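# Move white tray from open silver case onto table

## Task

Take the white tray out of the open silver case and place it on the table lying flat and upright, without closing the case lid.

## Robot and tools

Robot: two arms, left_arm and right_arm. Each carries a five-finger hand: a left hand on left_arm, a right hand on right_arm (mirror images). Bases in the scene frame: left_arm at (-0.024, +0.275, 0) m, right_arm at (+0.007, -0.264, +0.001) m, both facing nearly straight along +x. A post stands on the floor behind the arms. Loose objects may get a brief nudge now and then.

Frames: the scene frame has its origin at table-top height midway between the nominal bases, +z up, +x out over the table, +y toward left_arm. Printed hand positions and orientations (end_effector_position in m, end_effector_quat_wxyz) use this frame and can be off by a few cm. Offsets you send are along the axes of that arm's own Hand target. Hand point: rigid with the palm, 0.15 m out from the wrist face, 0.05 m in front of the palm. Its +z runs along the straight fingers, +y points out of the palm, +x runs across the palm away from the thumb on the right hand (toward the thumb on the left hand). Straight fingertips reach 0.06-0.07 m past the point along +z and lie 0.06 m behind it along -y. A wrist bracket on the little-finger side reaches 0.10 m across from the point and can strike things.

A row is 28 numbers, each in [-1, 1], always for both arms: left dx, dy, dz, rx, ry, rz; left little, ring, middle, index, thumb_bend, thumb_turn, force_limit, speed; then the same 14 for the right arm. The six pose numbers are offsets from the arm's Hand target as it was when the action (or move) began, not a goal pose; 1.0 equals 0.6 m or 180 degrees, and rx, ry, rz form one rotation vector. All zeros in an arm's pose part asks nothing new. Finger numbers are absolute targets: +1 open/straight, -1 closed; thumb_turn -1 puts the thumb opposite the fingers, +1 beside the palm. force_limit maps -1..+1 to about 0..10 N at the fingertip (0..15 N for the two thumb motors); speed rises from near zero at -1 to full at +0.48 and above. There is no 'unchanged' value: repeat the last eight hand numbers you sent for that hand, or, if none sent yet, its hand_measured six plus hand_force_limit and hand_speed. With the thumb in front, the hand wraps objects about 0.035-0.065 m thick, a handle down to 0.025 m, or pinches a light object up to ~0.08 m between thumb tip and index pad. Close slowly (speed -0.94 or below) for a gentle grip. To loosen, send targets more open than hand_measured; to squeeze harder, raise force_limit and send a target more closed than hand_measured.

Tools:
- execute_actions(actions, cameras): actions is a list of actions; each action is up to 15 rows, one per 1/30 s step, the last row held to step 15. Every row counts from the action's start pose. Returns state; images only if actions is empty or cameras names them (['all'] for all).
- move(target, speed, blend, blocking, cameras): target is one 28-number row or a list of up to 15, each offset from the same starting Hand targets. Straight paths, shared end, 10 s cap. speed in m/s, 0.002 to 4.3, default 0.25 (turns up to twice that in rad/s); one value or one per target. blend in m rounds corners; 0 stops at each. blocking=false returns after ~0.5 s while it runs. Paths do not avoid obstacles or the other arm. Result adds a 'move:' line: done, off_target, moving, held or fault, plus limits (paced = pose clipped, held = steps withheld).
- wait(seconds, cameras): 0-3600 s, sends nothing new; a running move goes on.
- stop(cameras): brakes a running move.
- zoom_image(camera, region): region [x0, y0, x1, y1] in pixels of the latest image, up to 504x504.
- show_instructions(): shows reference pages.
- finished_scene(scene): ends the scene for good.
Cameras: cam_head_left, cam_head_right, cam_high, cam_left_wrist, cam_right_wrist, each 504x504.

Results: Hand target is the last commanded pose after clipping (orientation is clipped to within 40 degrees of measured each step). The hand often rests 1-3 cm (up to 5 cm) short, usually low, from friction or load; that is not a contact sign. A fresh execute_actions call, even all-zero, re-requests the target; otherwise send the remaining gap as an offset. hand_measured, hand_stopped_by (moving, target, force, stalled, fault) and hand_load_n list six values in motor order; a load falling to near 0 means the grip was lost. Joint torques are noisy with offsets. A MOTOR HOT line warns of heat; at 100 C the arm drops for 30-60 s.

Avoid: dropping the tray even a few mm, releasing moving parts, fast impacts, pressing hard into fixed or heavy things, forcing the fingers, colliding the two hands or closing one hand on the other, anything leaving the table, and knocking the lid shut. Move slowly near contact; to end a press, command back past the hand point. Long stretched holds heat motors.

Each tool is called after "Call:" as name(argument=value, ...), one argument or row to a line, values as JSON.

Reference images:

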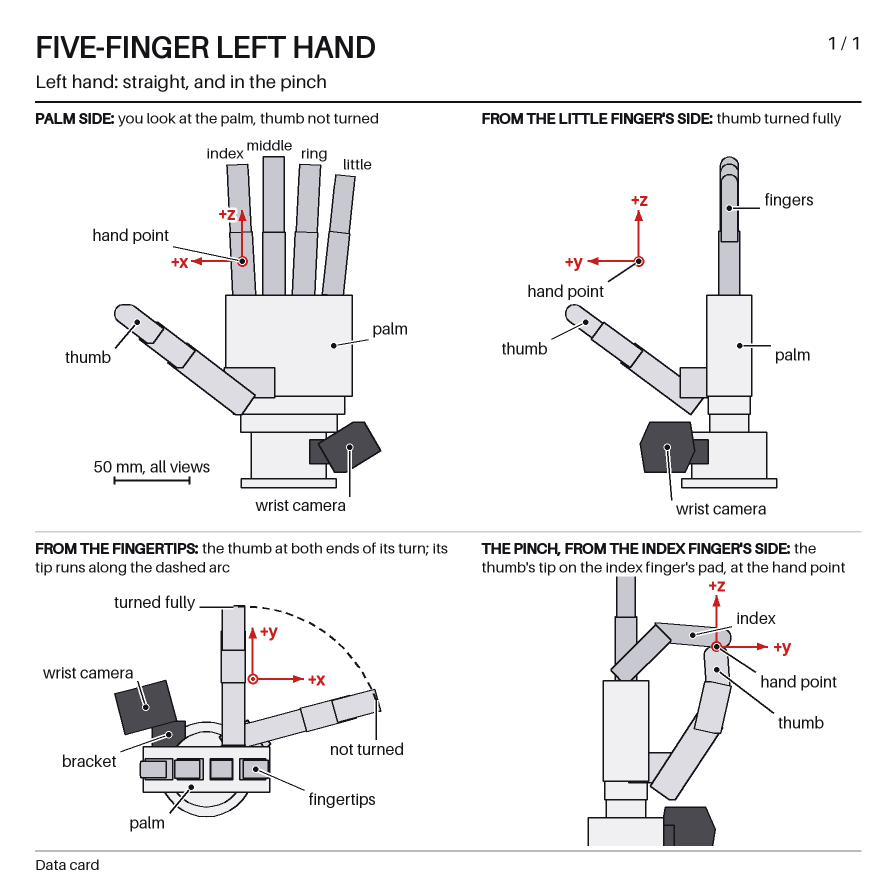

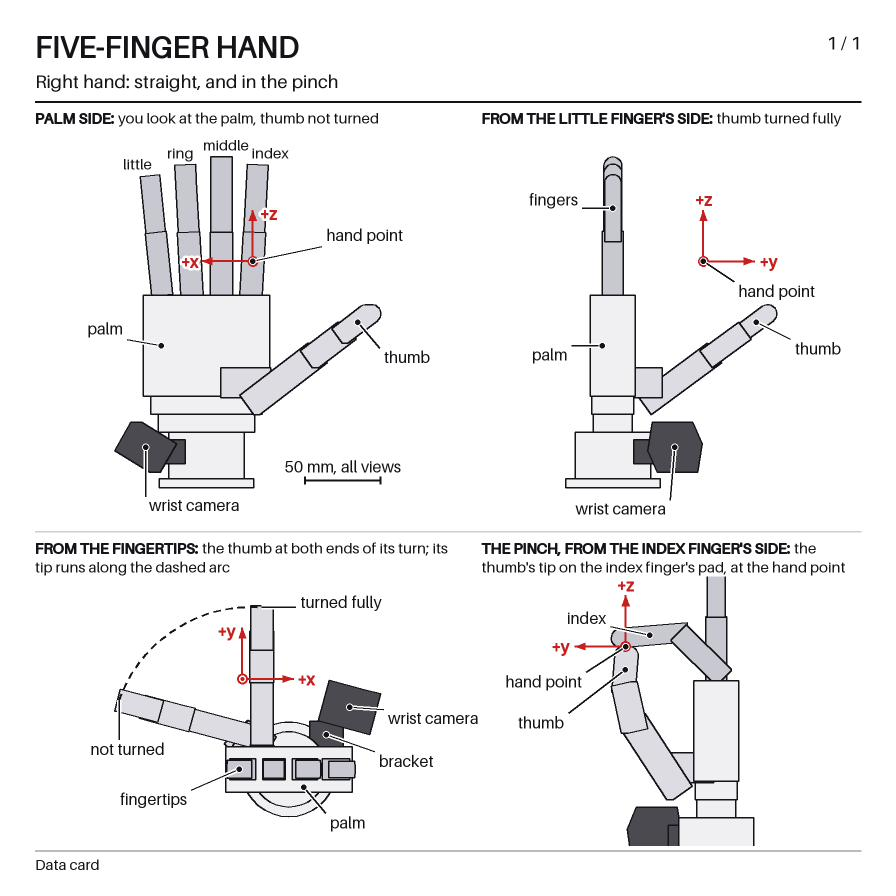

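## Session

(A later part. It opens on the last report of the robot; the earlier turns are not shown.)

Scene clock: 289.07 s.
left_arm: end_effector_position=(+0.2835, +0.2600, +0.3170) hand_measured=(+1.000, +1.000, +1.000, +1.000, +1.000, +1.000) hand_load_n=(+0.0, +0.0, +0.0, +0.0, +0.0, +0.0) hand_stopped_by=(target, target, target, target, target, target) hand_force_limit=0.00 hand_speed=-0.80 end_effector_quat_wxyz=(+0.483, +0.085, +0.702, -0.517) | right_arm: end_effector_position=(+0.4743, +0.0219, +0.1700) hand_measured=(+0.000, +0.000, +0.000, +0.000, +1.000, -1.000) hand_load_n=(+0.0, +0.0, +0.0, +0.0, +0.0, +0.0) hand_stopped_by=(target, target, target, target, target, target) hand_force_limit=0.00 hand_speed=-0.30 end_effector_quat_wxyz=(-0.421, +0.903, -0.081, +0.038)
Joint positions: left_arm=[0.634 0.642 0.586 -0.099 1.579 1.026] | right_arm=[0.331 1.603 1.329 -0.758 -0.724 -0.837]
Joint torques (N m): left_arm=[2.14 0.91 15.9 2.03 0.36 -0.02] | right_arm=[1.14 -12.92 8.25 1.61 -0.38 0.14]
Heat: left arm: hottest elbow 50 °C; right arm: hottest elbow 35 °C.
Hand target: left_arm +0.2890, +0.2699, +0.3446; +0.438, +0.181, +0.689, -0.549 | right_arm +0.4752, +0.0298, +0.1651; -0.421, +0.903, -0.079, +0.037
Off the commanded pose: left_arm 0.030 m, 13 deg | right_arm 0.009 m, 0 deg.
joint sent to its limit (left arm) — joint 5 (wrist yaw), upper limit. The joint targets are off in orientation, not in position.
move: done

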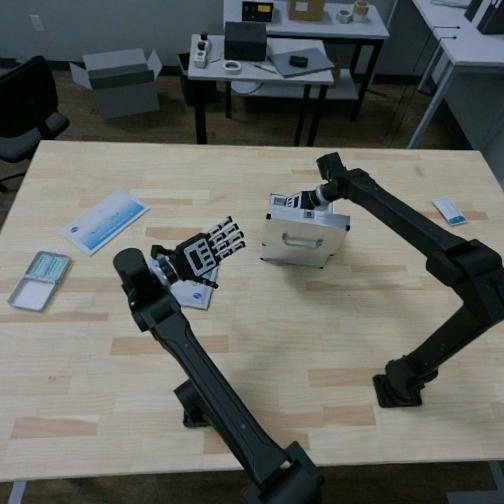

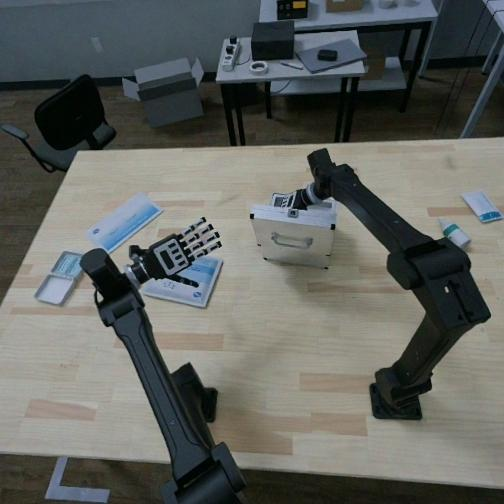

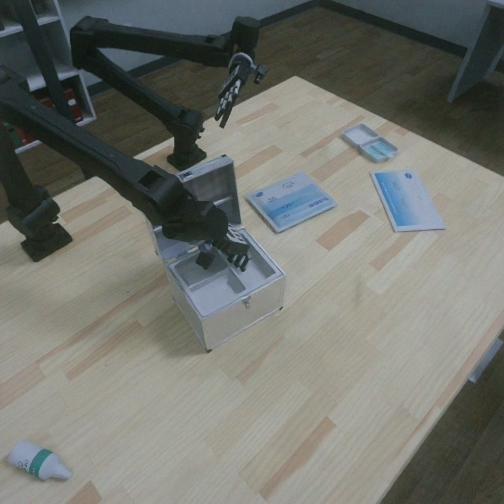

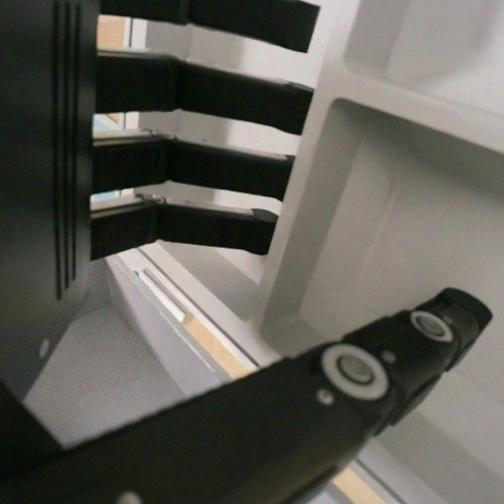

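Call:
move(
  target=[0,0,0,0,0,0,1,1,1,1,1,1,0,-0.8,-0.0168,-0.0052,0.058,0,0,0,0,0,0,0,1,-1,0,-0.3],
  cameras=["cam_high","cam_right_wrist"],
  speed=0.1,
)

Call:
zoom_image(
  camera="cam_high",
  region=[160, 200, 290, 330],
)

Scene clock: 303.33 s.
left_arm: end_effector_position=(+0.2835, +0.2600, +0.3170) hand_measured=(+1.000, +1.000, +1.000, +1.000, +1.000, +1.000) hand_load_n=(+0.0, +0.0, +0.0, +0.0, +0.0, +0.0) hand_stopped_by=(target, target, target, target, target, target) hand_force_limit=0.00 hand_speed=-0.80 end_effector_quat_wxyz=(+0.483, +0.085, +0.702, -0.517) | right_arm: end_effector_position=(+0.4753, +0.0492, +0.1680) hand_measured=(+0.000, +0.000, +0.000, +0.000, +1.000, -1.000) hand_load_n=(+0.0, +0.0, -3.0, +0.0, +0.0, +0.0) hand_stopped_by=(target, target, target, target, target, target) hand_force_limit=0.00 hand_speed=-0.30 end_effector_quat_wxyz=(-0.427, +0.899, -0.076, +0.056)
Joint positions: left_arm=[0.634 0.642 0.586 -0.099 1.579 1.026] | right_arm=[0.382 1.604 1.314 -0.663 -0.691 -0.776]
Joint torques (N m): left_arm=[2.14 1.14 15.94 2.03 0.35 -0.02] | right_arm=[1.67 -10.93 7.51 1.61 -0.39 0.15]
Heat: left arm: hottest elbow 50 °C; right arm: hottest elbow 35 °C.
Hand target: left_arm +0.2890, +0.2699, +0.3446; +0.438, +0.181, +0.689, -0.549 | right_arm +0.4703, +0.0596, +0.1450; -0.421, +0.903, -0.079, +0.037
Off the commanded pose: left_arm 0.030 m, 13 deg | right_arm 0.026 m, 2 deg.
joint sent to its limit (left arm) — joint 5 (wrist yaw), upper limit. The joint targets are off in orientation, not in position.
move: off_target (right_arm)

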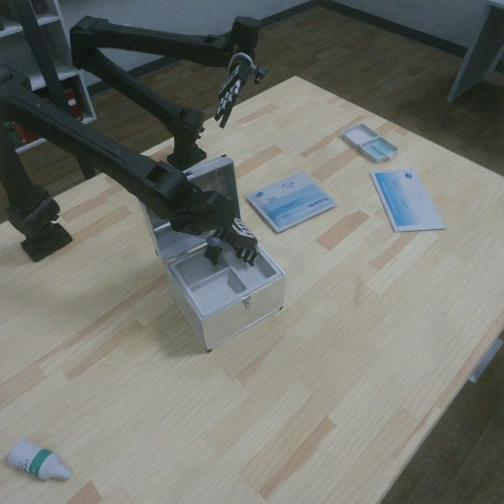

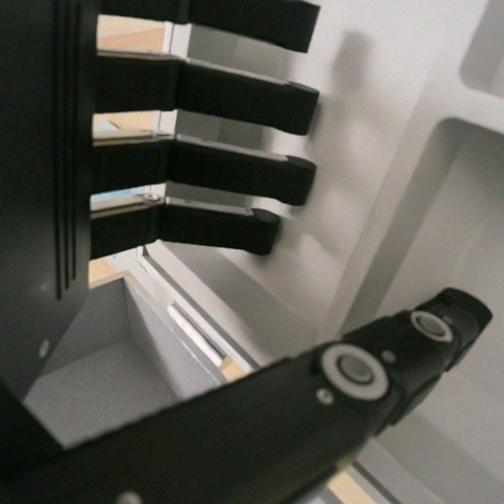

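Scaled by 3.877 from the camera's image (finer frame: 720x720).

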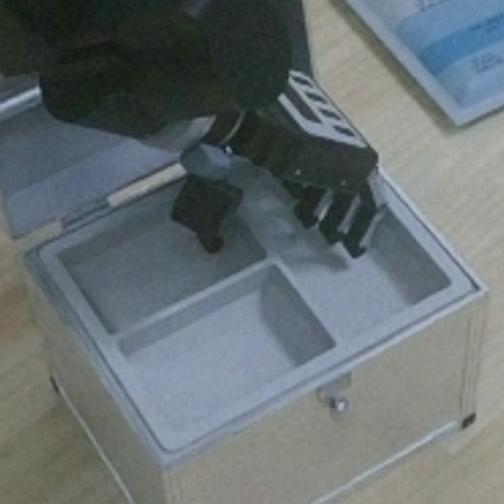

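Call:
execute_actions(
  actions=[],
  cameras=["cam_head_left","cam_head_right","cam_left_wrist"],
)

Call:
zoom_image(
  camera="cam_head_right",
  region=[240, 130, 400, 290],
)

Call:
zoom_image(
  camera="cam_left_wrist",
  region=[0, 0, 400, 400],
)

Scene clock: 309.97 s.
left_arm: end_effector_position=(+0.2835, +0.2600, +0.3170) hand_measured=(+1.000, +1.000, +1.000, +1.000, +1.000, +1.000) hand_load_n=(+0.0, +0.0, +0.0, +0.0, +0.0, +0.0) hand_stopped_by=(target, target, target, target, target, target) hand_force_limit=0.00 hand_speed=-0.80 end_effector_quat_wxyz=(+0.483, +0.085, +0.702, -0.517) | right_arm: end_effector_position=(+0.4753, +0.0492, +0.1680) hand_measured=(+0.000, +0.000, +0.000, +0.000, +1.000, -1.000) hand_load_n=(+0.0, +0.0, -3.5, +0.0, +0.0, +0.0) hand_stopped_by=(target, target, target, target, target, target) hand_force_limit=0.00 hand_speed=-0.30 end_effector_quat_wxyz=(-0.427, +0.899, -0.076, +0.055)
Joint positions: left_arm=[0.634 0.642 0.586 -0.099 1.579 1.026] | right_arm=[0.382 1.604 1.314 -0.663 -0.691 -0.776]
Joint velocities: within noise
Joint torques (N m): left_arm=[2.2 0.91 15.88 2.02 0.35 -0.03] | right_arm=[1.79 -10.93 7.53 1.62 -0.4 0.16]
Motor temperatures (°C): left_arm=[29 29 50 28 28 29] | right_arm=[30 32 34 30 31 26]
Heat: left arm: hottest elbow 50 °C; right arm: hottest elbow 34 °C.
Hand target: left_arm +0.2890, +0.2699, +0.3446; +0.438, +0.181, +0.689, -0.549 | right_arm +0.4703, +0.0596, +0.1450; -0.421, +0.903, -0.079, +0.037
Off the commanded pose: left_arm 0.030 m, 13 deg | right_arm 0.026 m, 2 deg.
Images, in order (width x height): cam_head_left 504x504, cam_head_right 504x504, cam_left_wrist 504x504.

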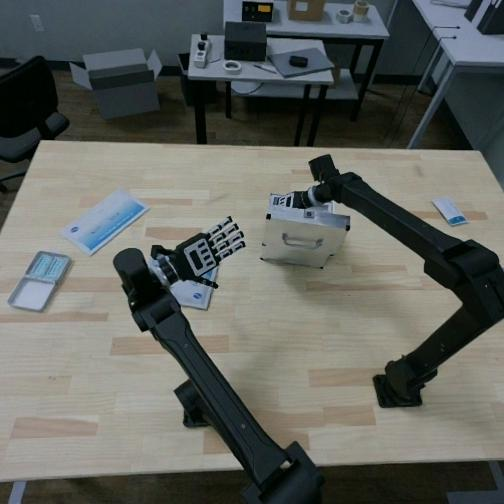

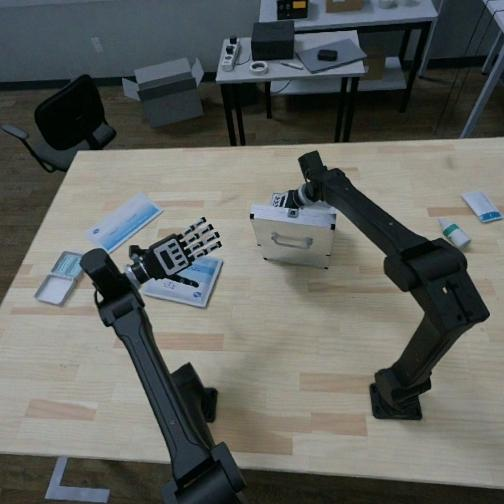

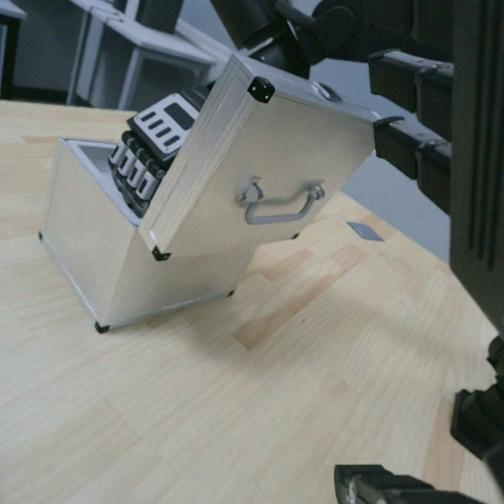

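Scaled by 3.150 from the camera's image (finer frame: 720x720).

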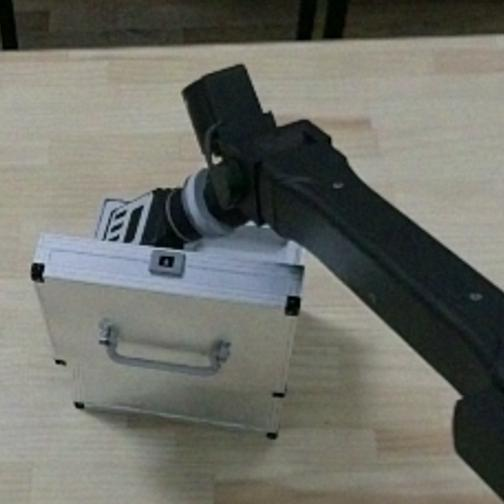

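Scaled by 1.260 from the camera's image (finer frame: 720x720).

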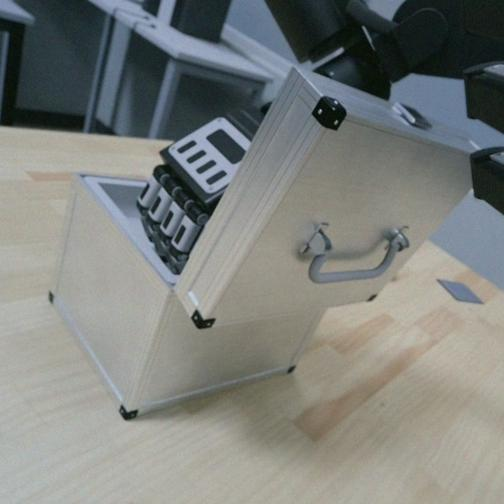

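Call:
move(
  target=[0,0,0,0,0,0,1,1,1,1,1,1,0,-0.8,0.0102,-0.0167,-0.0397,0,0,0,0,0,0,0,1,-1,0,-0.3],
  cameras=["cam_high","cam_right_wrist","cam_left_wrist"],
  speed=0.05,
)

Call:
zoom_image(
  camera="cam_high",
  region=[160, 200, 290, 330],
)

Call:
zoom_image(
  camera="cam_left_wrist",
  region=[0, 40, 300, 340],
)

Scene clock: 340.80 s.
left_arm: end_effector_position=(+0.2835, +0.2600, +0.3170) hand_measured=(+1.000, +1.000, +1.000, +1.000, +1.000, +1.000) hand_load_n=(+0.0, +0.0, +0.0, +0.0, +0.0, +0.0) hand_stopped_by=(target, target, target, target, target, target) hand_force_limit=0.00 hand_speed=-0.80 end_effector_quat_wxyz=(+0.483, +0.085, +0.702, -0.517) | right_arm: end_effector_position=(+0.4698, +0.0480, +0.1687) hand_measured=(+0.000, +0.000, +0.000, +0.000, +1.000, -1.000) hand_load_n=(+0.0, +0.0, +0.0, +0.0, +0.0, +0.0) hand_stopped_by=(target, target, target, target, target, target) hand_force_limit=0.00 hand_speed=-0.30 end_effector_quat_wxyz=(-0.425, +0.901, -0.075, +0.044)
Joint positions: left_arm=[0.634 0.642 0.586 -0.099 1.579 1.026] | right_arm=[0.382 1.604 1.319 -0.695 -0.7 -0.786]
Joint torques (N m): left_arm=[2.14 0.97 15.87 2.06 0.35 -0.01] | right_arm=[-0.38 -12.4 10.09 -0.05 -0.57 -0.04]
Heat: left arm: hottest elbow 51 °C; right arm: hottest elbow 33 °C.
Hand target: left_arm +0.2890, +0.2699, +0.3446; +0.438, +0.181, +0.689, -0.549 | right_arm +0.4742, +0.0469, +0.1680; -0.421, +0.903, -0.079, +0.037
Off the commanded pose: left_arm 0.030 m, 13 deg | right_arm 0.005 m, 1 deg.
joint sent to its limit (left arm) — joint 5 (wrist yaw), upper limit. The joint targets are off in orientation, not in position.
move: done
Images, in order (width x height): cam_high 504x504, cam_left_wrist 504x504, cam_right_wrist 504x504.

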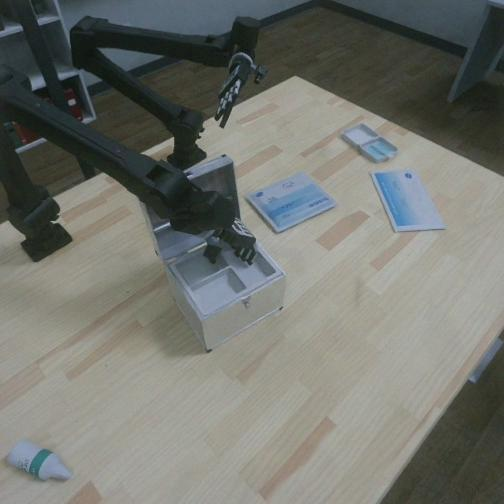

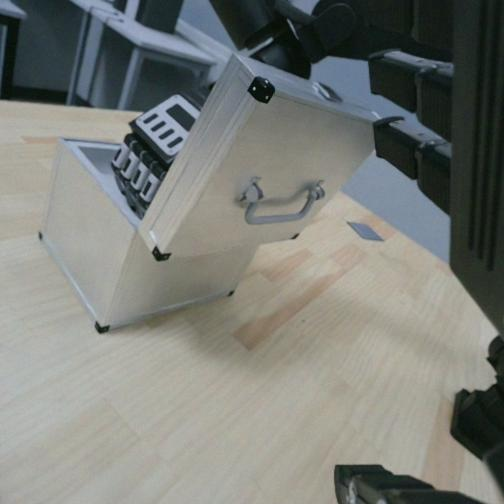

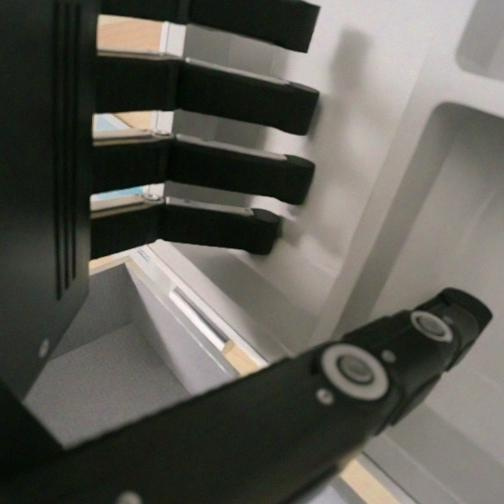

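Scaled by 3.877 from the camera's image (finer frame: 720x720).

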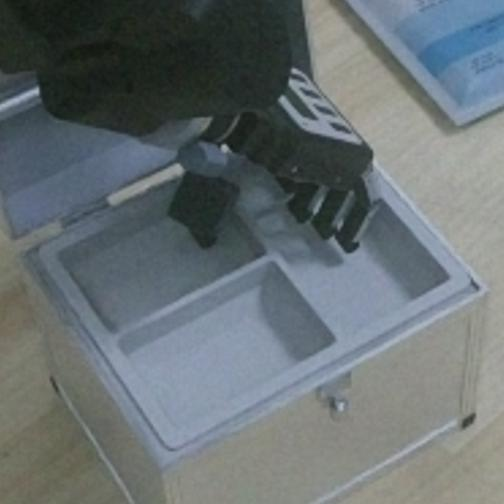

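Scaled by 1.680 from the camera's image (finer frame: 720x720).

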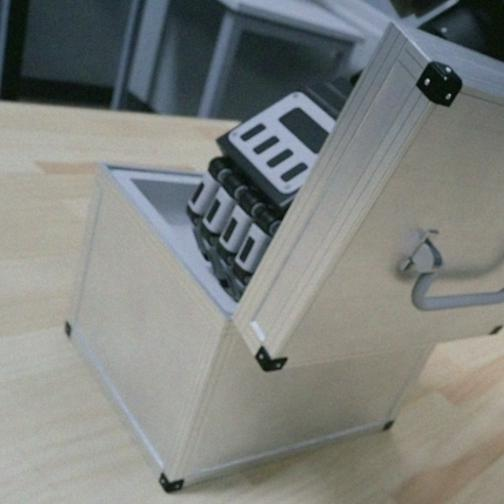

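Call:
move(
  target=[0,0,0,0,0,0,1,1,1,1,1,1,0,-0.8,0,0,0,0,0,0,-0.2,-0.2,-0.2,-0.2,0.5,-1,-0.5,-0.8],
  cameras=["cam_high","cam_right_wrist"],
)

Call:
zoom_image(
  camera="cam_high",
  region=[160, 200, 290, 330],
)

Scene clock: 346.77 s.
left_arm: end_effector_position=(+0.2835, +0.2600, +0.3170) hand_measured=(+1.000, +1.000, +1.000, +1.000, +1.000, +1.000) hand_load_n=(-0.5, +0.0, +0.0, +0.0, +0.0, +0.0) hand_stopped_by=(target, target, target, target, target, target) hand_force_limit=0.00 hand_speed=-0.80 end_effector_quat_wxyz=(+0.483, +0.085, +0.702, -0.517) | right_arm: end_effector_position=(+0.4667, +0.0455, +0.1673) hand_measured=(-0.200, -0.200, -0.200, -0.200, +0.650, -1.000) hand_load_n=(+0.0, +0.0, +0.0, +0.0, +2.5, +0.0) hand_stopped_by=(target, target, target, target, force, target) hand_force_limit=-0.50 hand_speed=-0.80 end_effector_quat_wxyz=(-0.421, +0.903, -0.079, +0.038)
Joint positions: left_arm=[0.634 0.642 0.586 -0.099 1.579 1.026] | right_arm=[0.38 1.604 1.32 -0.713 -0.699 -0.786]
Joint torques (N m): left_arm=[2.08 1.08 15.88 2.04 0.35 -0.03] | right_arm=[-0.21 -12.34 10.07 0.58 -0.67 0.01]
Heat: left arm: hottest elbow 51 °C; right arm: hottest elbow 33 °C.
Hand target: left_arm +0.2890, +0.2699, +0.3446; +0.438, +0.181, +0.689, -0.549 | right_arm +0.4743, +0.0470, +0.1681; -0.421, +0.903, -0.079, +0.037
Off the commanded pose: left_arm 0.030 m, 13 deg | right_arm 0.008 m, 0 deg.
joint sent to its limit (left arm) — joint 5 (wrist yaw), upper limit. The joint targets are off in orientation, not in position.
move: done

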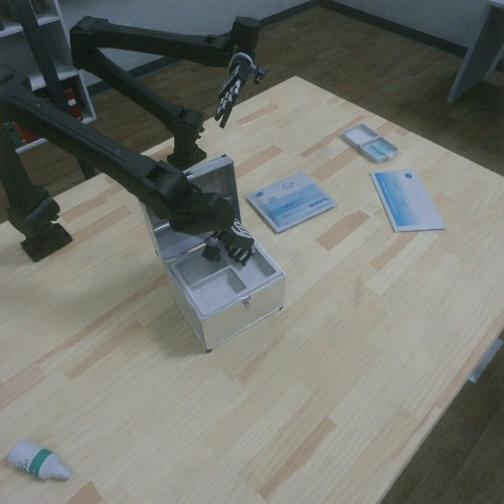

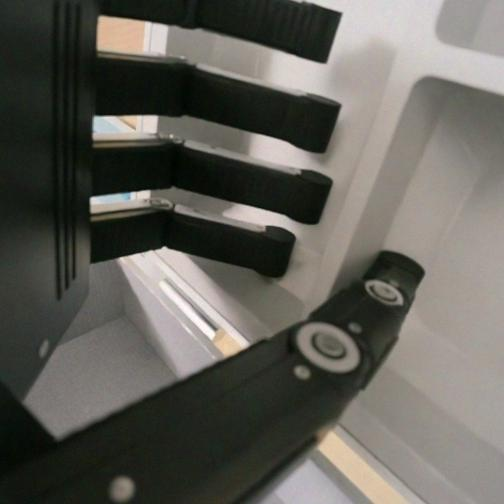

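Scaled by 3.877 from the camera's image (finer frame: 720x720).

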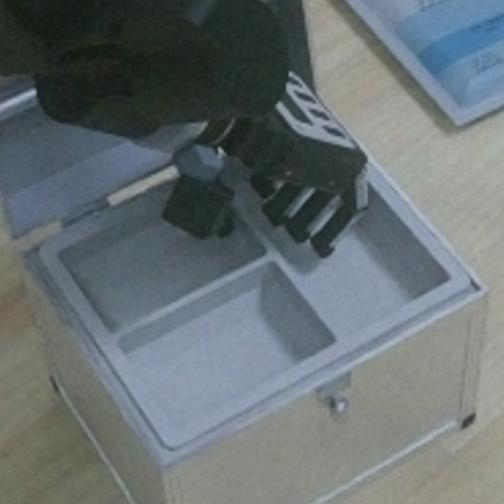

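Call:
move(
  target=[0,0,0,0,0,0,1,1,1,1,1,1,0,-0.8,0,0,0,0,0,0,-0.7,-0.7,-0.7,-0.7,0.5,-1,-0.6,-0.85],
  cameras=["cam_high","cam_right_wrist"],
)

Call:
zoom_image(
  camera="cam_high",
  region=[160, 200, 290, 330],
)

Scene clock: 351.77 s.
left_arm: end_effector_position=(+0.2835, +0.2600, +0.3170) hand_measured=(+1.000, +1.000, +1.000, +1.000, +1.000, +1.000) hand_load_n=(+0.0, +0.0, +0.0, +0.0, +0.0, +0.0) hand_stopped_by=(target, target, target, target, target, target) hand_force_limit=0.00 hand_speed=-0.80 end_effector_quat_wxyz=(+0.483, +0.085, +0.702, -0.517) | right_arm: end_effector_position=(+0.4667, +0.0455, +0.1673) hand_measured=(-0.700, -0.700, -0.532, -0.700, +0.650, -1.000) hand_load_n=(+0.0, +0.0, +2.5, +0.0, +3.5, +0.0) hand_stopped_by=(target, target, force, target, force, target) hand_force_limit=-0.60 hand_speed=-0.85 end_effector_quat_wxyz=(-0.421, +0.903, -0.079, +0.038)
Joint positions: left_arm=[0.634 0.642 0.586 -0.099 1.579 1.026] | right_arm=[0.38 1.604 1.32 -0.713 -0.699 -0.786]
Joint torques (N m): left_arm=[2.02 0.97 15.91 1.99 0.35 -0.01] | right_arm=[-0.26 -12.28 10.07 0.59 -0.66 0.01]
Heat: left arm: hottest elbow 51 °C; right arm: hottest elbow 33 °C.
Hand target: left_arm +0.2890, +0.2699, +0.3446; +0.438, +0.181, +0.689, -0.549 | right_arm +0.4743, +0.0470, +0.1681; -0.421, +0.903, -0.079, +0.037
Off the commanded pose: left_arm 0.030 m, 13 deg | right_arm 0.008 m, 0 deg.
joint sent to its limit (left arm) — joint 5 (wrist yaw), upper limit. The joint targets are off in orientation, not in position.
move: done

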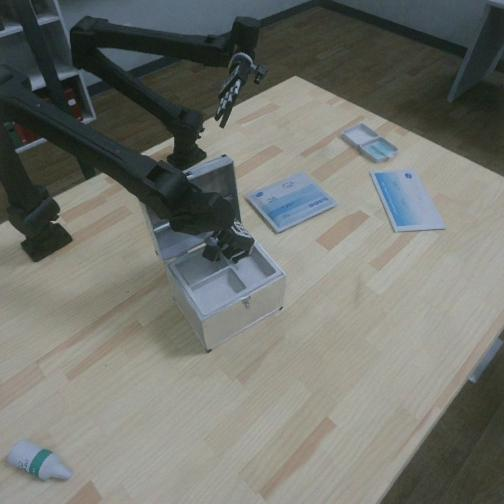

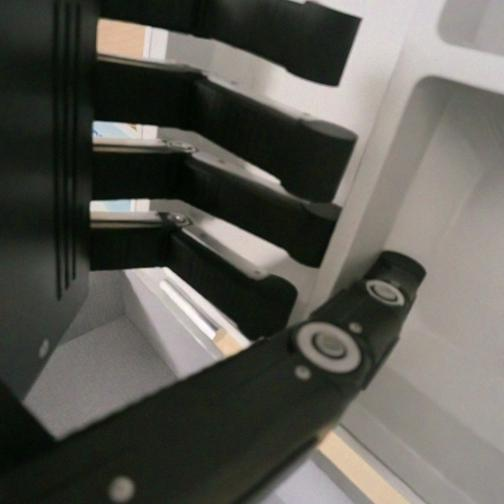

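Scaled by 3.877 from the camera's image (finer frame: 720x720).

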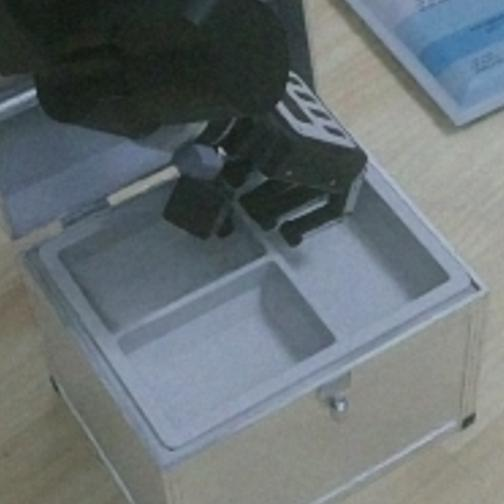

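Call:
move(
  target=[
    [0,0,0,0,0,0,1,1,1,1,1,1,0,-0.8,0,0,0,0,0,0,-0.1,-0.1,-0.1,-0.1,1,-1,-0.6,-0.5],
    [0,0,0,0,0,0,1,1,1,1,1,1,0,-0.8,0.005,0.019,-0.0226,0,0,0,-0.1,-0.1,-0.1,-0.1,1,-1,-0.6,-0.5],
  ],
  cameras=["cam_high","cam_right_wrist"],
  speed=0.1,
)

Call:
zoom_image(
  camera="cam_high",
  region=[160, 200, 290, 330],
)

Scene clock: 364.03 s.
left_arm: end_effector_position=(+0.2835, +0.2600, +0.3170) hand_measured=(+1.000, +1.000, +1.000, +1.000, +1.000, +1.000) hand_load_n=(+0.0, +0.0, +0.0, +0.0, +0.0, +0.0) hand_stopped_by=(target, target, target, target, target, target) hand_force_limit=0.00 hand_speed=-0.80 end_effector_quat_wxyz=(+0.483, +0.085, +0.702, -0.517) | right_arm: end_effector_position=(+0.4692, +0.0352, +0.1672) hand_measured=(-0.100, -0.100, -0.100, -0.100, +1.000, -1.000) hand_load_n=(+0.0, +0.0, +0.0, +0.0, +0.0, +0.0) hand_stopped_by=(target, target, target, target, target, target) hand_force_limit=-0.60 hand_speed=-0.50 end_effector_quat_wxyz=(-0.423, +0.902, -0.076, +0.037)
Joint positions: left_arm=[0.634 0.642 0.586 -0.099 1.579 1.026] | right_arm=[0.358 1.604 1.32 -0.73 -0.718 -0.816]
Joint torques (N m): left_arm=[2.26 1.08 15.88 2.03 0.35 -0.02] | right_arm=[-1.03 -13.39 9.03 0.32 -0.57 -0.03]
Heat: left arm: hottest elbow 51 °C; right arm: hottest elbow 33 °C.
Hand target: left_arm +0.2890, +0.2699, +0.3446; +0.438, +0.181, +0.689, -0.549 | right_arm +0.4742, +0.0290, +0.1681; -0.421, +0.903, -0.079, +0.037
Off the commanded pose: left_arm 0.030 m, 13 deg | right_arm 0.008 m, 0 deg.
joint sent to its limit (left arm) — joint 5 (wrist yaw), upper limit. The joint targets are off in orientation, not in position.
move: done

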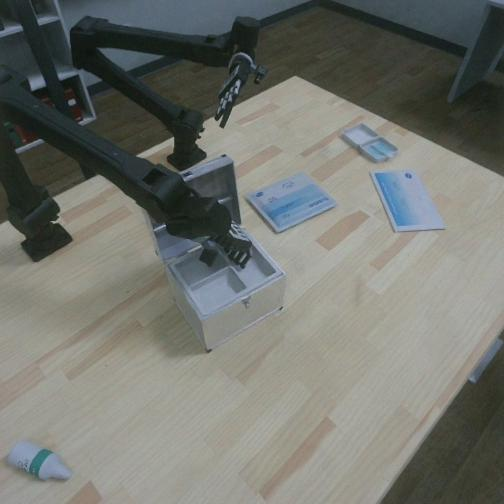

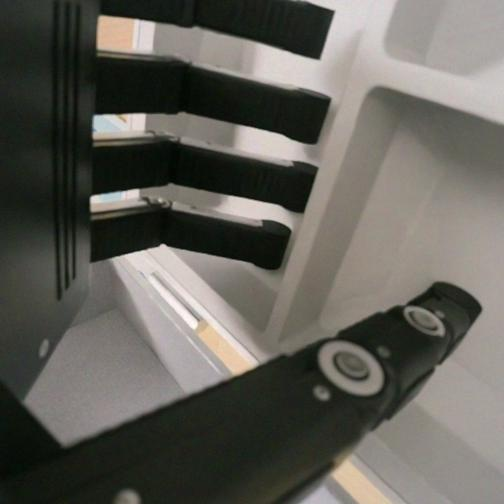

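Scaled by 3.877 from the camera's image (finer frame: 720x720).

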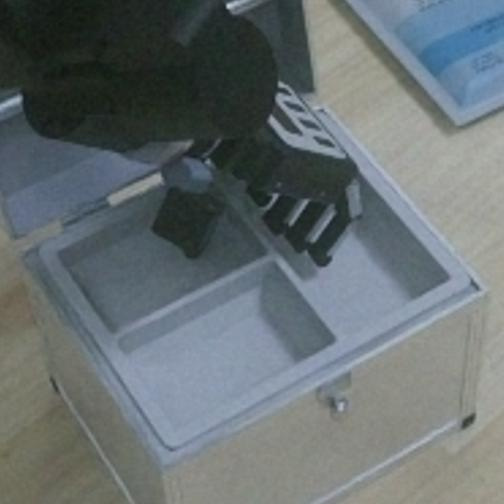

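Call:
move(
  target=[
    [0,0,0,0,0,0,1,1,1,1,1,1,0,-0.8,0,0,0,0,0,0,-0.1,-0.1,-0.1,-0.1,0,-1,-0.6,-0.8],
    [0,0,0,0,0,0,1,1,1,1,1,1,0,-0.8,0,0,0,0,0,0,-0.6,-0.6,-0.6,-0.6,0,-1,-0.6,-0.85],
  ],
  cameras=["cam_high","cam_right_wrist","cam_left_wrist"],
  speed=0.1,
)

Call:
zoom_image(
  camera="cam_high",
  region=[160, 200, 290, 330],
)

Scene clock: 374.73 s.
left_arm: end_effector_position=(+0.2835, +0.2600, +0.3170) hand_measured=(+1.000, +1.000, +1.000, +1.000, +1.000, +1.000) hand_load_n=(+0.0, +0.0, +0.0, +0.0, +0.0, +0.0) hand_stopped_by=(target, target, target, target, target, target) hand_force_limit=0.00 hand_speed=-0.80 end_effector_quat_wxyz=(+0.483, +0.085, +0.702, -0.517) | right_arm: end_effector_position=(+0.4691, +0.0342, +0.1669) hand_measured=(-0.600, -0.418, -0.320, -0.418, +0.460, -1.000) hand_load_n=(+0.0, +2.5, +0.0, +2.0, +3.5, +0.0) hand_stopped_by=(target, force, force, force, force, target) hand_force_limit=-0.60 hand_speed=-0.85 end_effector_quat_wxyz=(-0.422, +0.903, -0.075, +0.036)
Joint positions: left_arm=[0.634 0.642 0.586 -0.099 1.579 1.026] | right_arm=[0.356 1.604 1.32 -0.734 -0.719 -0.821]
Joint torques (N m): left_arm=[2.14 1.03 15.9 1.98 0.35 -0.01] | right_arm=[-0.97 -13.39 9.06 0.44 -0.56 0]
Heat: left arm: hottest elbow 51 °C; right arm: hottest elbow 34 °C.
Hand target: left_arm +0.2890, +0.2699, +0.3446; +0.438, +0.181, +0.689, -0.549 | right_arm +0.4743, +0.0290, +0.1681; -0.421, +0.903, -0.079, +0.037
Off the commanded pose: left_arm 0.030 m, 13 deg | right_arm 0.007 m, 0 deg.
joint sent to its limit (left arm) — joint 5 (wrist yaw), upper limit. The joint targets are off in orientation, not in position.
move: done
Images, in order (width x height): cam_high 504x504, cam_left_wrist 504x504, cam_right_wrist 504x504.

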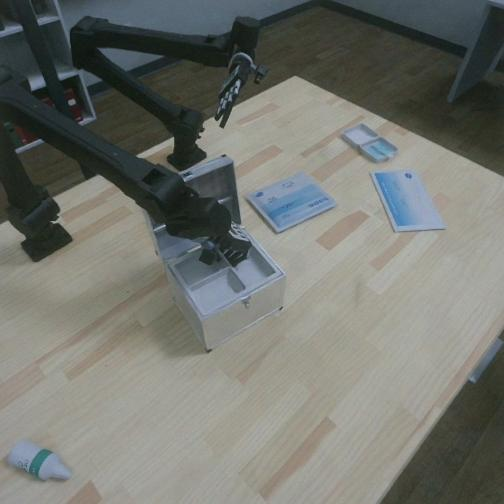

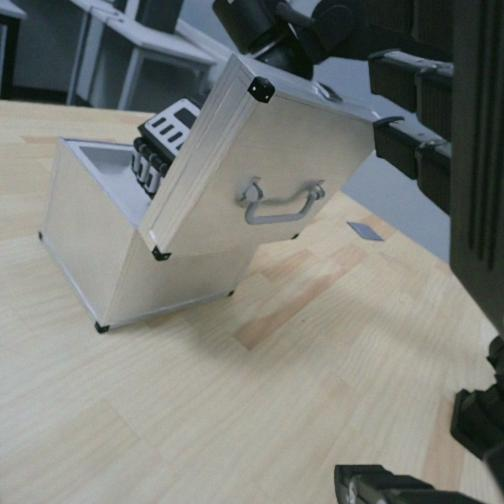

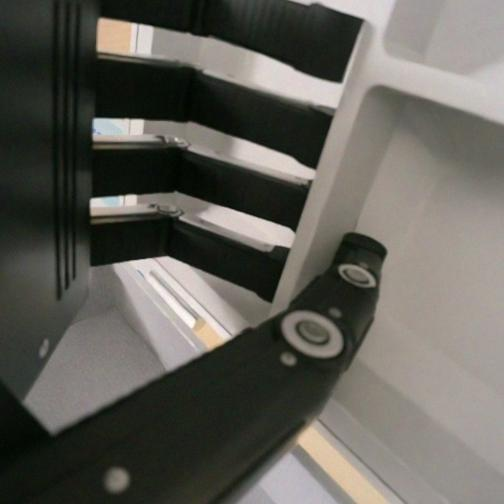

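Scaled by 3.877 from the camera's image (finer frame: 720x720).

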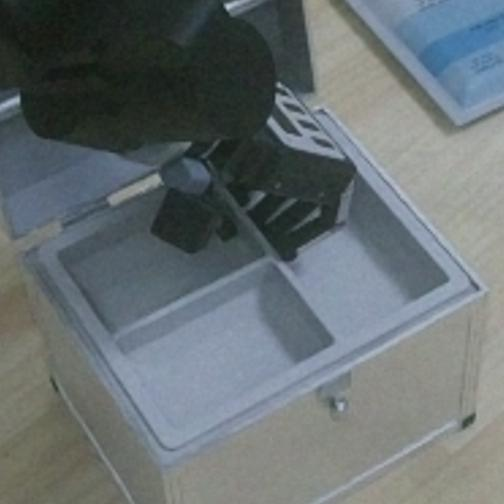

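Call:
move(
  target=[0,0,0,0,0,0,1,1,1,1,1,1,0,-0.8,0,0,0,0,0,0,-0.8,-0.8,-0.8,-0.8,-0.4,-1,0.0,-0.8],
  cameras=["cam_right_wrist"],
  speed=0.1,
)

Scene clock: 379.37 s.
left_arm: end_effector_position=(+0.2835, +0.2600, +0.3170) hand_measured=(+1.000, +1.000, +1.000, +1.000, +1.000, +1.000) hand_load_n=(+0.0, +0.0, +0.0, +0.0, +0.0, +0.0) hand_stopped_by=(target, target, target, target, target, target) hand_force_limit=0.00 hand_speed=-0.80 end_effector_quat_wxyz=(+0.483, +0.085, +0.702, -0.517) | right_arm: end_effector_position=(+0.4692, +0.0341, +0.1668) hand_measured=(-0.800, -0.452, -0.372, -0.470, +0.448, -1.000) hand_load_n=(+0.0, +2.5, +7.5, +6.5, +10.5, +0.0) hand_stopped_by=(target, force, force, force, force, target) hand_force_limit=0.00 hand_speed=-0.80 end_effector_quat_wxyz=(-0.422, +0.903, -0.075, +0.037)
Joint positions: left_arm=[0.634 0.642 0.586 -0.099 1.579 1.026] | right_arm=[0.356 1.604 1.32 -0.734 -0.719 -0.822]
Joint torques (N m): left_arm=[2.08 0.97 15.91 2.03 0.35 -0.02] | right_arm=[-0.97 -13.39 9.05 0.44 -0.55 0.01]
Heat: left arm: hottest elbow 51 °C; right arm: hottest elbow 34 °C.
Hand target: left_arm +0.2890, +0.2699, +0.3446; +0.438, +0.181, +0.689, -0.549 | right_arm +0.4743, +0.0290, +0.1681; -0.421, +0.903, -0.079, +0.037
Off the commanded pose: left_arm 0.030 m, 13 deg | right_arm 0.007 m, 0 deg.
joint sent to its limit (left arm) — joint 5 (wrist yaw), upper limit. The joint targets are off in orientation, not in position.
move: done

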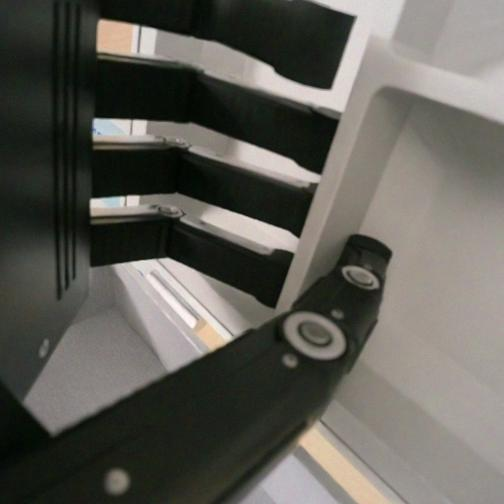

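Call:
move(
  target=[0,0,0,0,0,0,1,1,1,1,1,1,0,-0.8,0,-0.0383,-0.0321,0,0,0,-0.8,-0.8,-0.8,-0.8,-0.4,-1,0.0,-0.8],
  cameras=["cam_high","cam_right_wrist","cam_left_wrist"],
  speed=0.04,
)

Call:
zoom_image(
  camera="cam_high",
  region=[160, 200, 290, 330],
)

Scene clock: 385.27 s.
left_arm: end_effector_position=(+0.2835, +0.2600, +0.3170) hand_measured=(+1.000, +1.000, +1.000, +1.000, +1.000, +1.000) hand_load_n=(+0.0, +0.0, +0.0, +0.0, +0.0, +0.0) hand_stopped_by=(target, target, target, target, target, target) hand_force_limit=0.00 hand_speed=-0.80 end_effector_quat_wxyz=(+0.483, +0.085, +0.702, -0.517) | right_arm: end_effector_position=(+0.4671, +0.0311, +0.1755) hand_measured=(-0.800, -0.452, -0.372, -0.470, +0.448, -1.000) hand_load_n=(+0.0, +0.0, +6.5, +1.5, +11.0, +0.0) hand_stopped_by=(target, force, force, force, force, target) hand_force_limit=0.00 hand_speed=-0.80 end_effector_quat_wxyz=(-0.415, +0.906, -0.075, +0.028)
Joint positions: left_arm=[0.634 0.642 0.586 -0.099 1.579 1.026] | right_arm=[0.354 1.604 1.35 -0.794 -0.716 -0.836]
Joint torques (N m): left_arm=[2.14 1.08 15.9 2.04 0.36 -0.02] | right_arm=[-0.73 -15.15 10.91 -0.09 -0.66 0.14]
Heat: left arm: hottest elbow 52 °C; right arm: hottest elbow 34 °C.
Hand target: left_arm +0.2890, +0.2699, +0.3446; +0.438, +0.181, +0.689, -0.549 | right_arm +0.4741, +0.0291, +0.1981; -0.421, +0.903, -0.079, +0.037
Off the commanded pose: left_arm 0.030 m, 13 deg | right_arm 0.024 m, 1 deg.
joint sent to its limit (left arm) — joint 5 (wrist yaw), upper limit. The joint targets are off in orientation, not in position.
move: off_target (right_arm)
Images, in order (width x height): cam_high 504x504, cam_left_wrist 504x504, cam_right_wrist 504x504.

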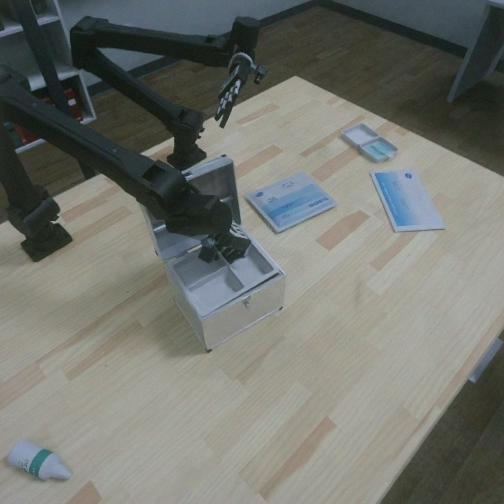

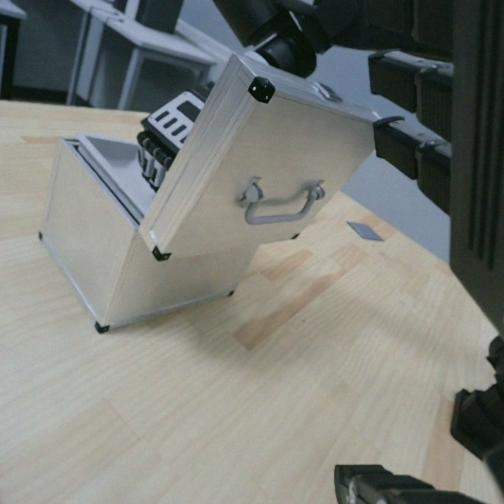

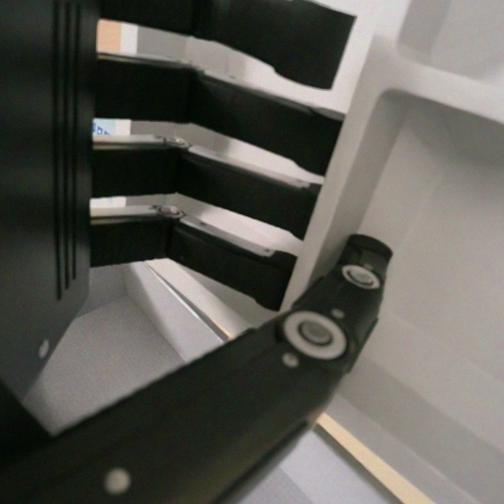

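Scaled by 3.877 from the camera's image (finer frame: 720x720).

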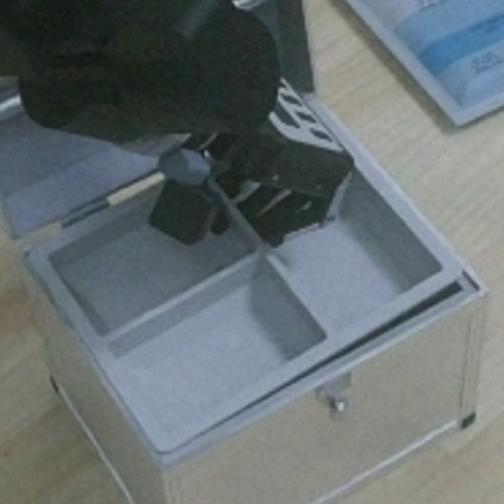

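Call:
move(
  target=[0,0,0,0,0,0,1,1,1,1,1,1,0,-0.8,0,0,0,0,0,0,-0.85,-0.9,-0.9,-0.9,-0.4,-1,-0.1,-0.9],
  cameras=["cam_high","cam_right_wrist"],
  speed=0.04,
)

Scene clock: 392.73 s.
left_arm: end_effector_position=(+0.2835, +0.2600, +0.3170) hand_measured=(+1.000, +1.000, +1.000, +1.000, +1.000, +1.000) hand_load_n=(+0.0, +0.0, +0.0, +0.0, +0.0, +0.0) hand_stopped_by=(target, target, target, target, target, target) hand_force_limit=0.00 hand_speed=-0.80 end_effector_quat_wxyz=(+0.483, +0.085, +0.702, -0.517) | right_arm: end_effector_position=(+0.4673, +0.0311, +0.1766) hand_measured=(-0.850, -0.496, -0.372, -0.496, +0.448, -1.000) hand_load_n=(+0.0, +5.0, +4.5, +5.0, +12.0, +0.0) hand_stopped_by=(target, force, force, force, force, target) hand_force_limit=-0.10 hand_speed=-0.90 end_effector_quat_wxyz=(-0.415, +0.906, -0.075, +0.028)
Joint positions: left_arm=[0.634 0.642 0.586 -0.099 1.579 1.026] | right_arm=[0.354 1.604 1.353 -0.798 -0.716 -0.837]
Joint torques (N m): left_arm=[2.14 0.97 15.9 2.02 0.34 -0.01] | right_arm=[-0.73 -15.15 10.71 -0.02 -0.66 0.15]
Heat: left arm: hottest elbow 52 °C; right arm: hottest elbow 35 °C.
Hand target: left_arm +0.2890, +0.2699, +0.3446; +0.438, +0.181, +0.689, -0.549 | right_arm +0.4741, +0.0291, +0.1980; -0.421, +0.903, -0.079, +0.037
Off the commanded pose: left_arm 0.030 m, 13 deg | right_arm 0.023 m, 1 deg.
joint sent to its limit (left arm) — joint 5 (wrist yaw), upper limit. The joint targets are off in orientation, not in position.
move: done

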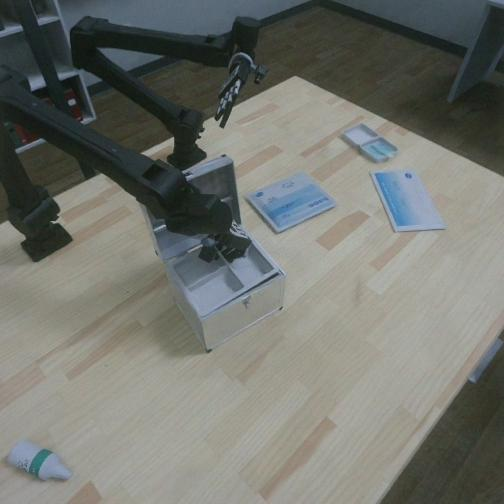

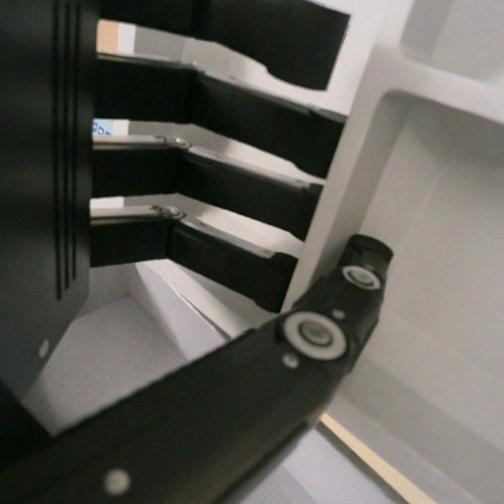

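Call:
move(
  target=[0,0,0,0,0,0,1,1,1,1,1,1,0,-0.8,0,-0.0383,-0.0321,0,0,0,-0.85,-0.9,-0.9,-0.9,-0.4,-1,-0.1,-0.9],
  cameras=["cam_high","cam_right_wrist","cam_left_wrist"],
  speed=0.05,
)

Call:
zoom_image(
  camera="cam_high",
  region=[150, 180, 300, 330],
)

Scene clock: 398.87 s.
left_arm: end_effector_position=(+0.2835, +0.2600, +0.3170) hand_measured=(+1.000, +1.000, +1.000, +1.000, +1.000, +1.000) hand_load_n=(+0.0, +0.0, +0.0, +0.0, +0.0, +0.0) hand_stopped_by=(target, target, target, target, target, target) hand_force_limit=0.00 hand_speed=-0.80 end_effector_quat_wxyz=(+0.483, +0.085, +0.702, -0.517) | right_arm: end_effector_position=(+0.4657, +0.0305, +0.1965) hand_measured=(-0.850, -0.496, -0.372, -0.496, +0.448, -1.000) hand_load_n=(+0.0, +0.0, +4.0, +0.0, +12.5, +0.0) hand_stopped_by=(target, force, force, force, force, target) hand_force_limit=-0.10 hand_speed=-0.90 end_effector_quat_wxyz=(-0.411, +0.908, -0.078, +0.020)
Joint positions: left_arm=[0.634 0.642 0.586 -0.099 1.579 1.026] | right_arm=[0.354 1.6 1.406 -0.875 -0.717 -0.839]
Joint torques (N m): left_arm=[2.14 0.79 15.88 2 0.36 -0.01] | right_arm=[-0.79 -16.03 11.51 0.02 -0.65 0.17]
Heat: left arm: hottest elbow 52 °C; right arm: hottest elbow 35 °C.
Hand target: left_arm +0.2890, +0.2699, +0.3446; +0.438, +0.181, +0.689, -0.549 | right_arm +0.4741, +0.0291, +0.2280; -0.421, +0.903, -0.079, +0.037
Off the commanded pose: left_arm 0.030 m, 13 deg | right_arm 0.033 m, 2 deg.
joint sent to its limit (left arm) — joint 5 (wrist yaw), upper limit. The joint targets are off in orientation, not in position.
move: off_target (right_arm)
Images, in order (width x height): cam_high 504x504, cam_left_wrist 504x504, cam_right_wrist 504x504.

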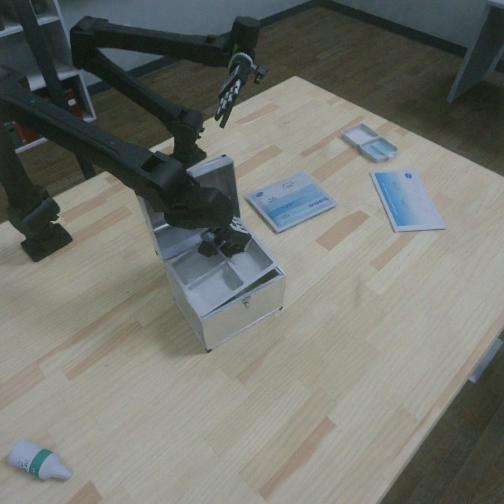

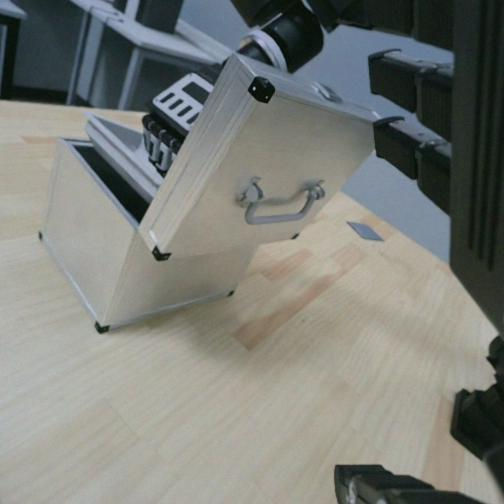

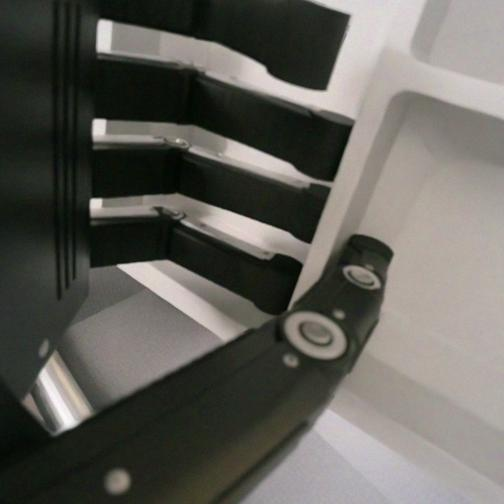

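Scaled by 3.360 from the camera's image (finer frame: 720x720).

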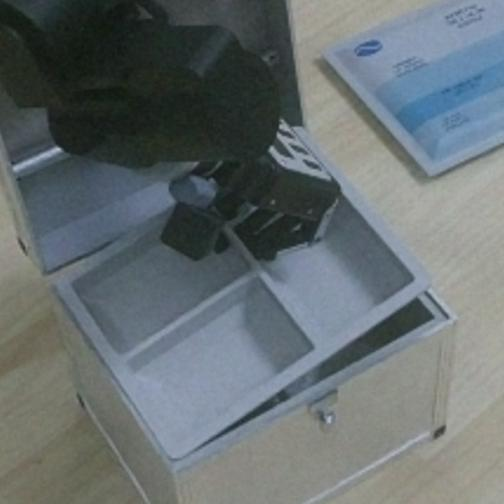

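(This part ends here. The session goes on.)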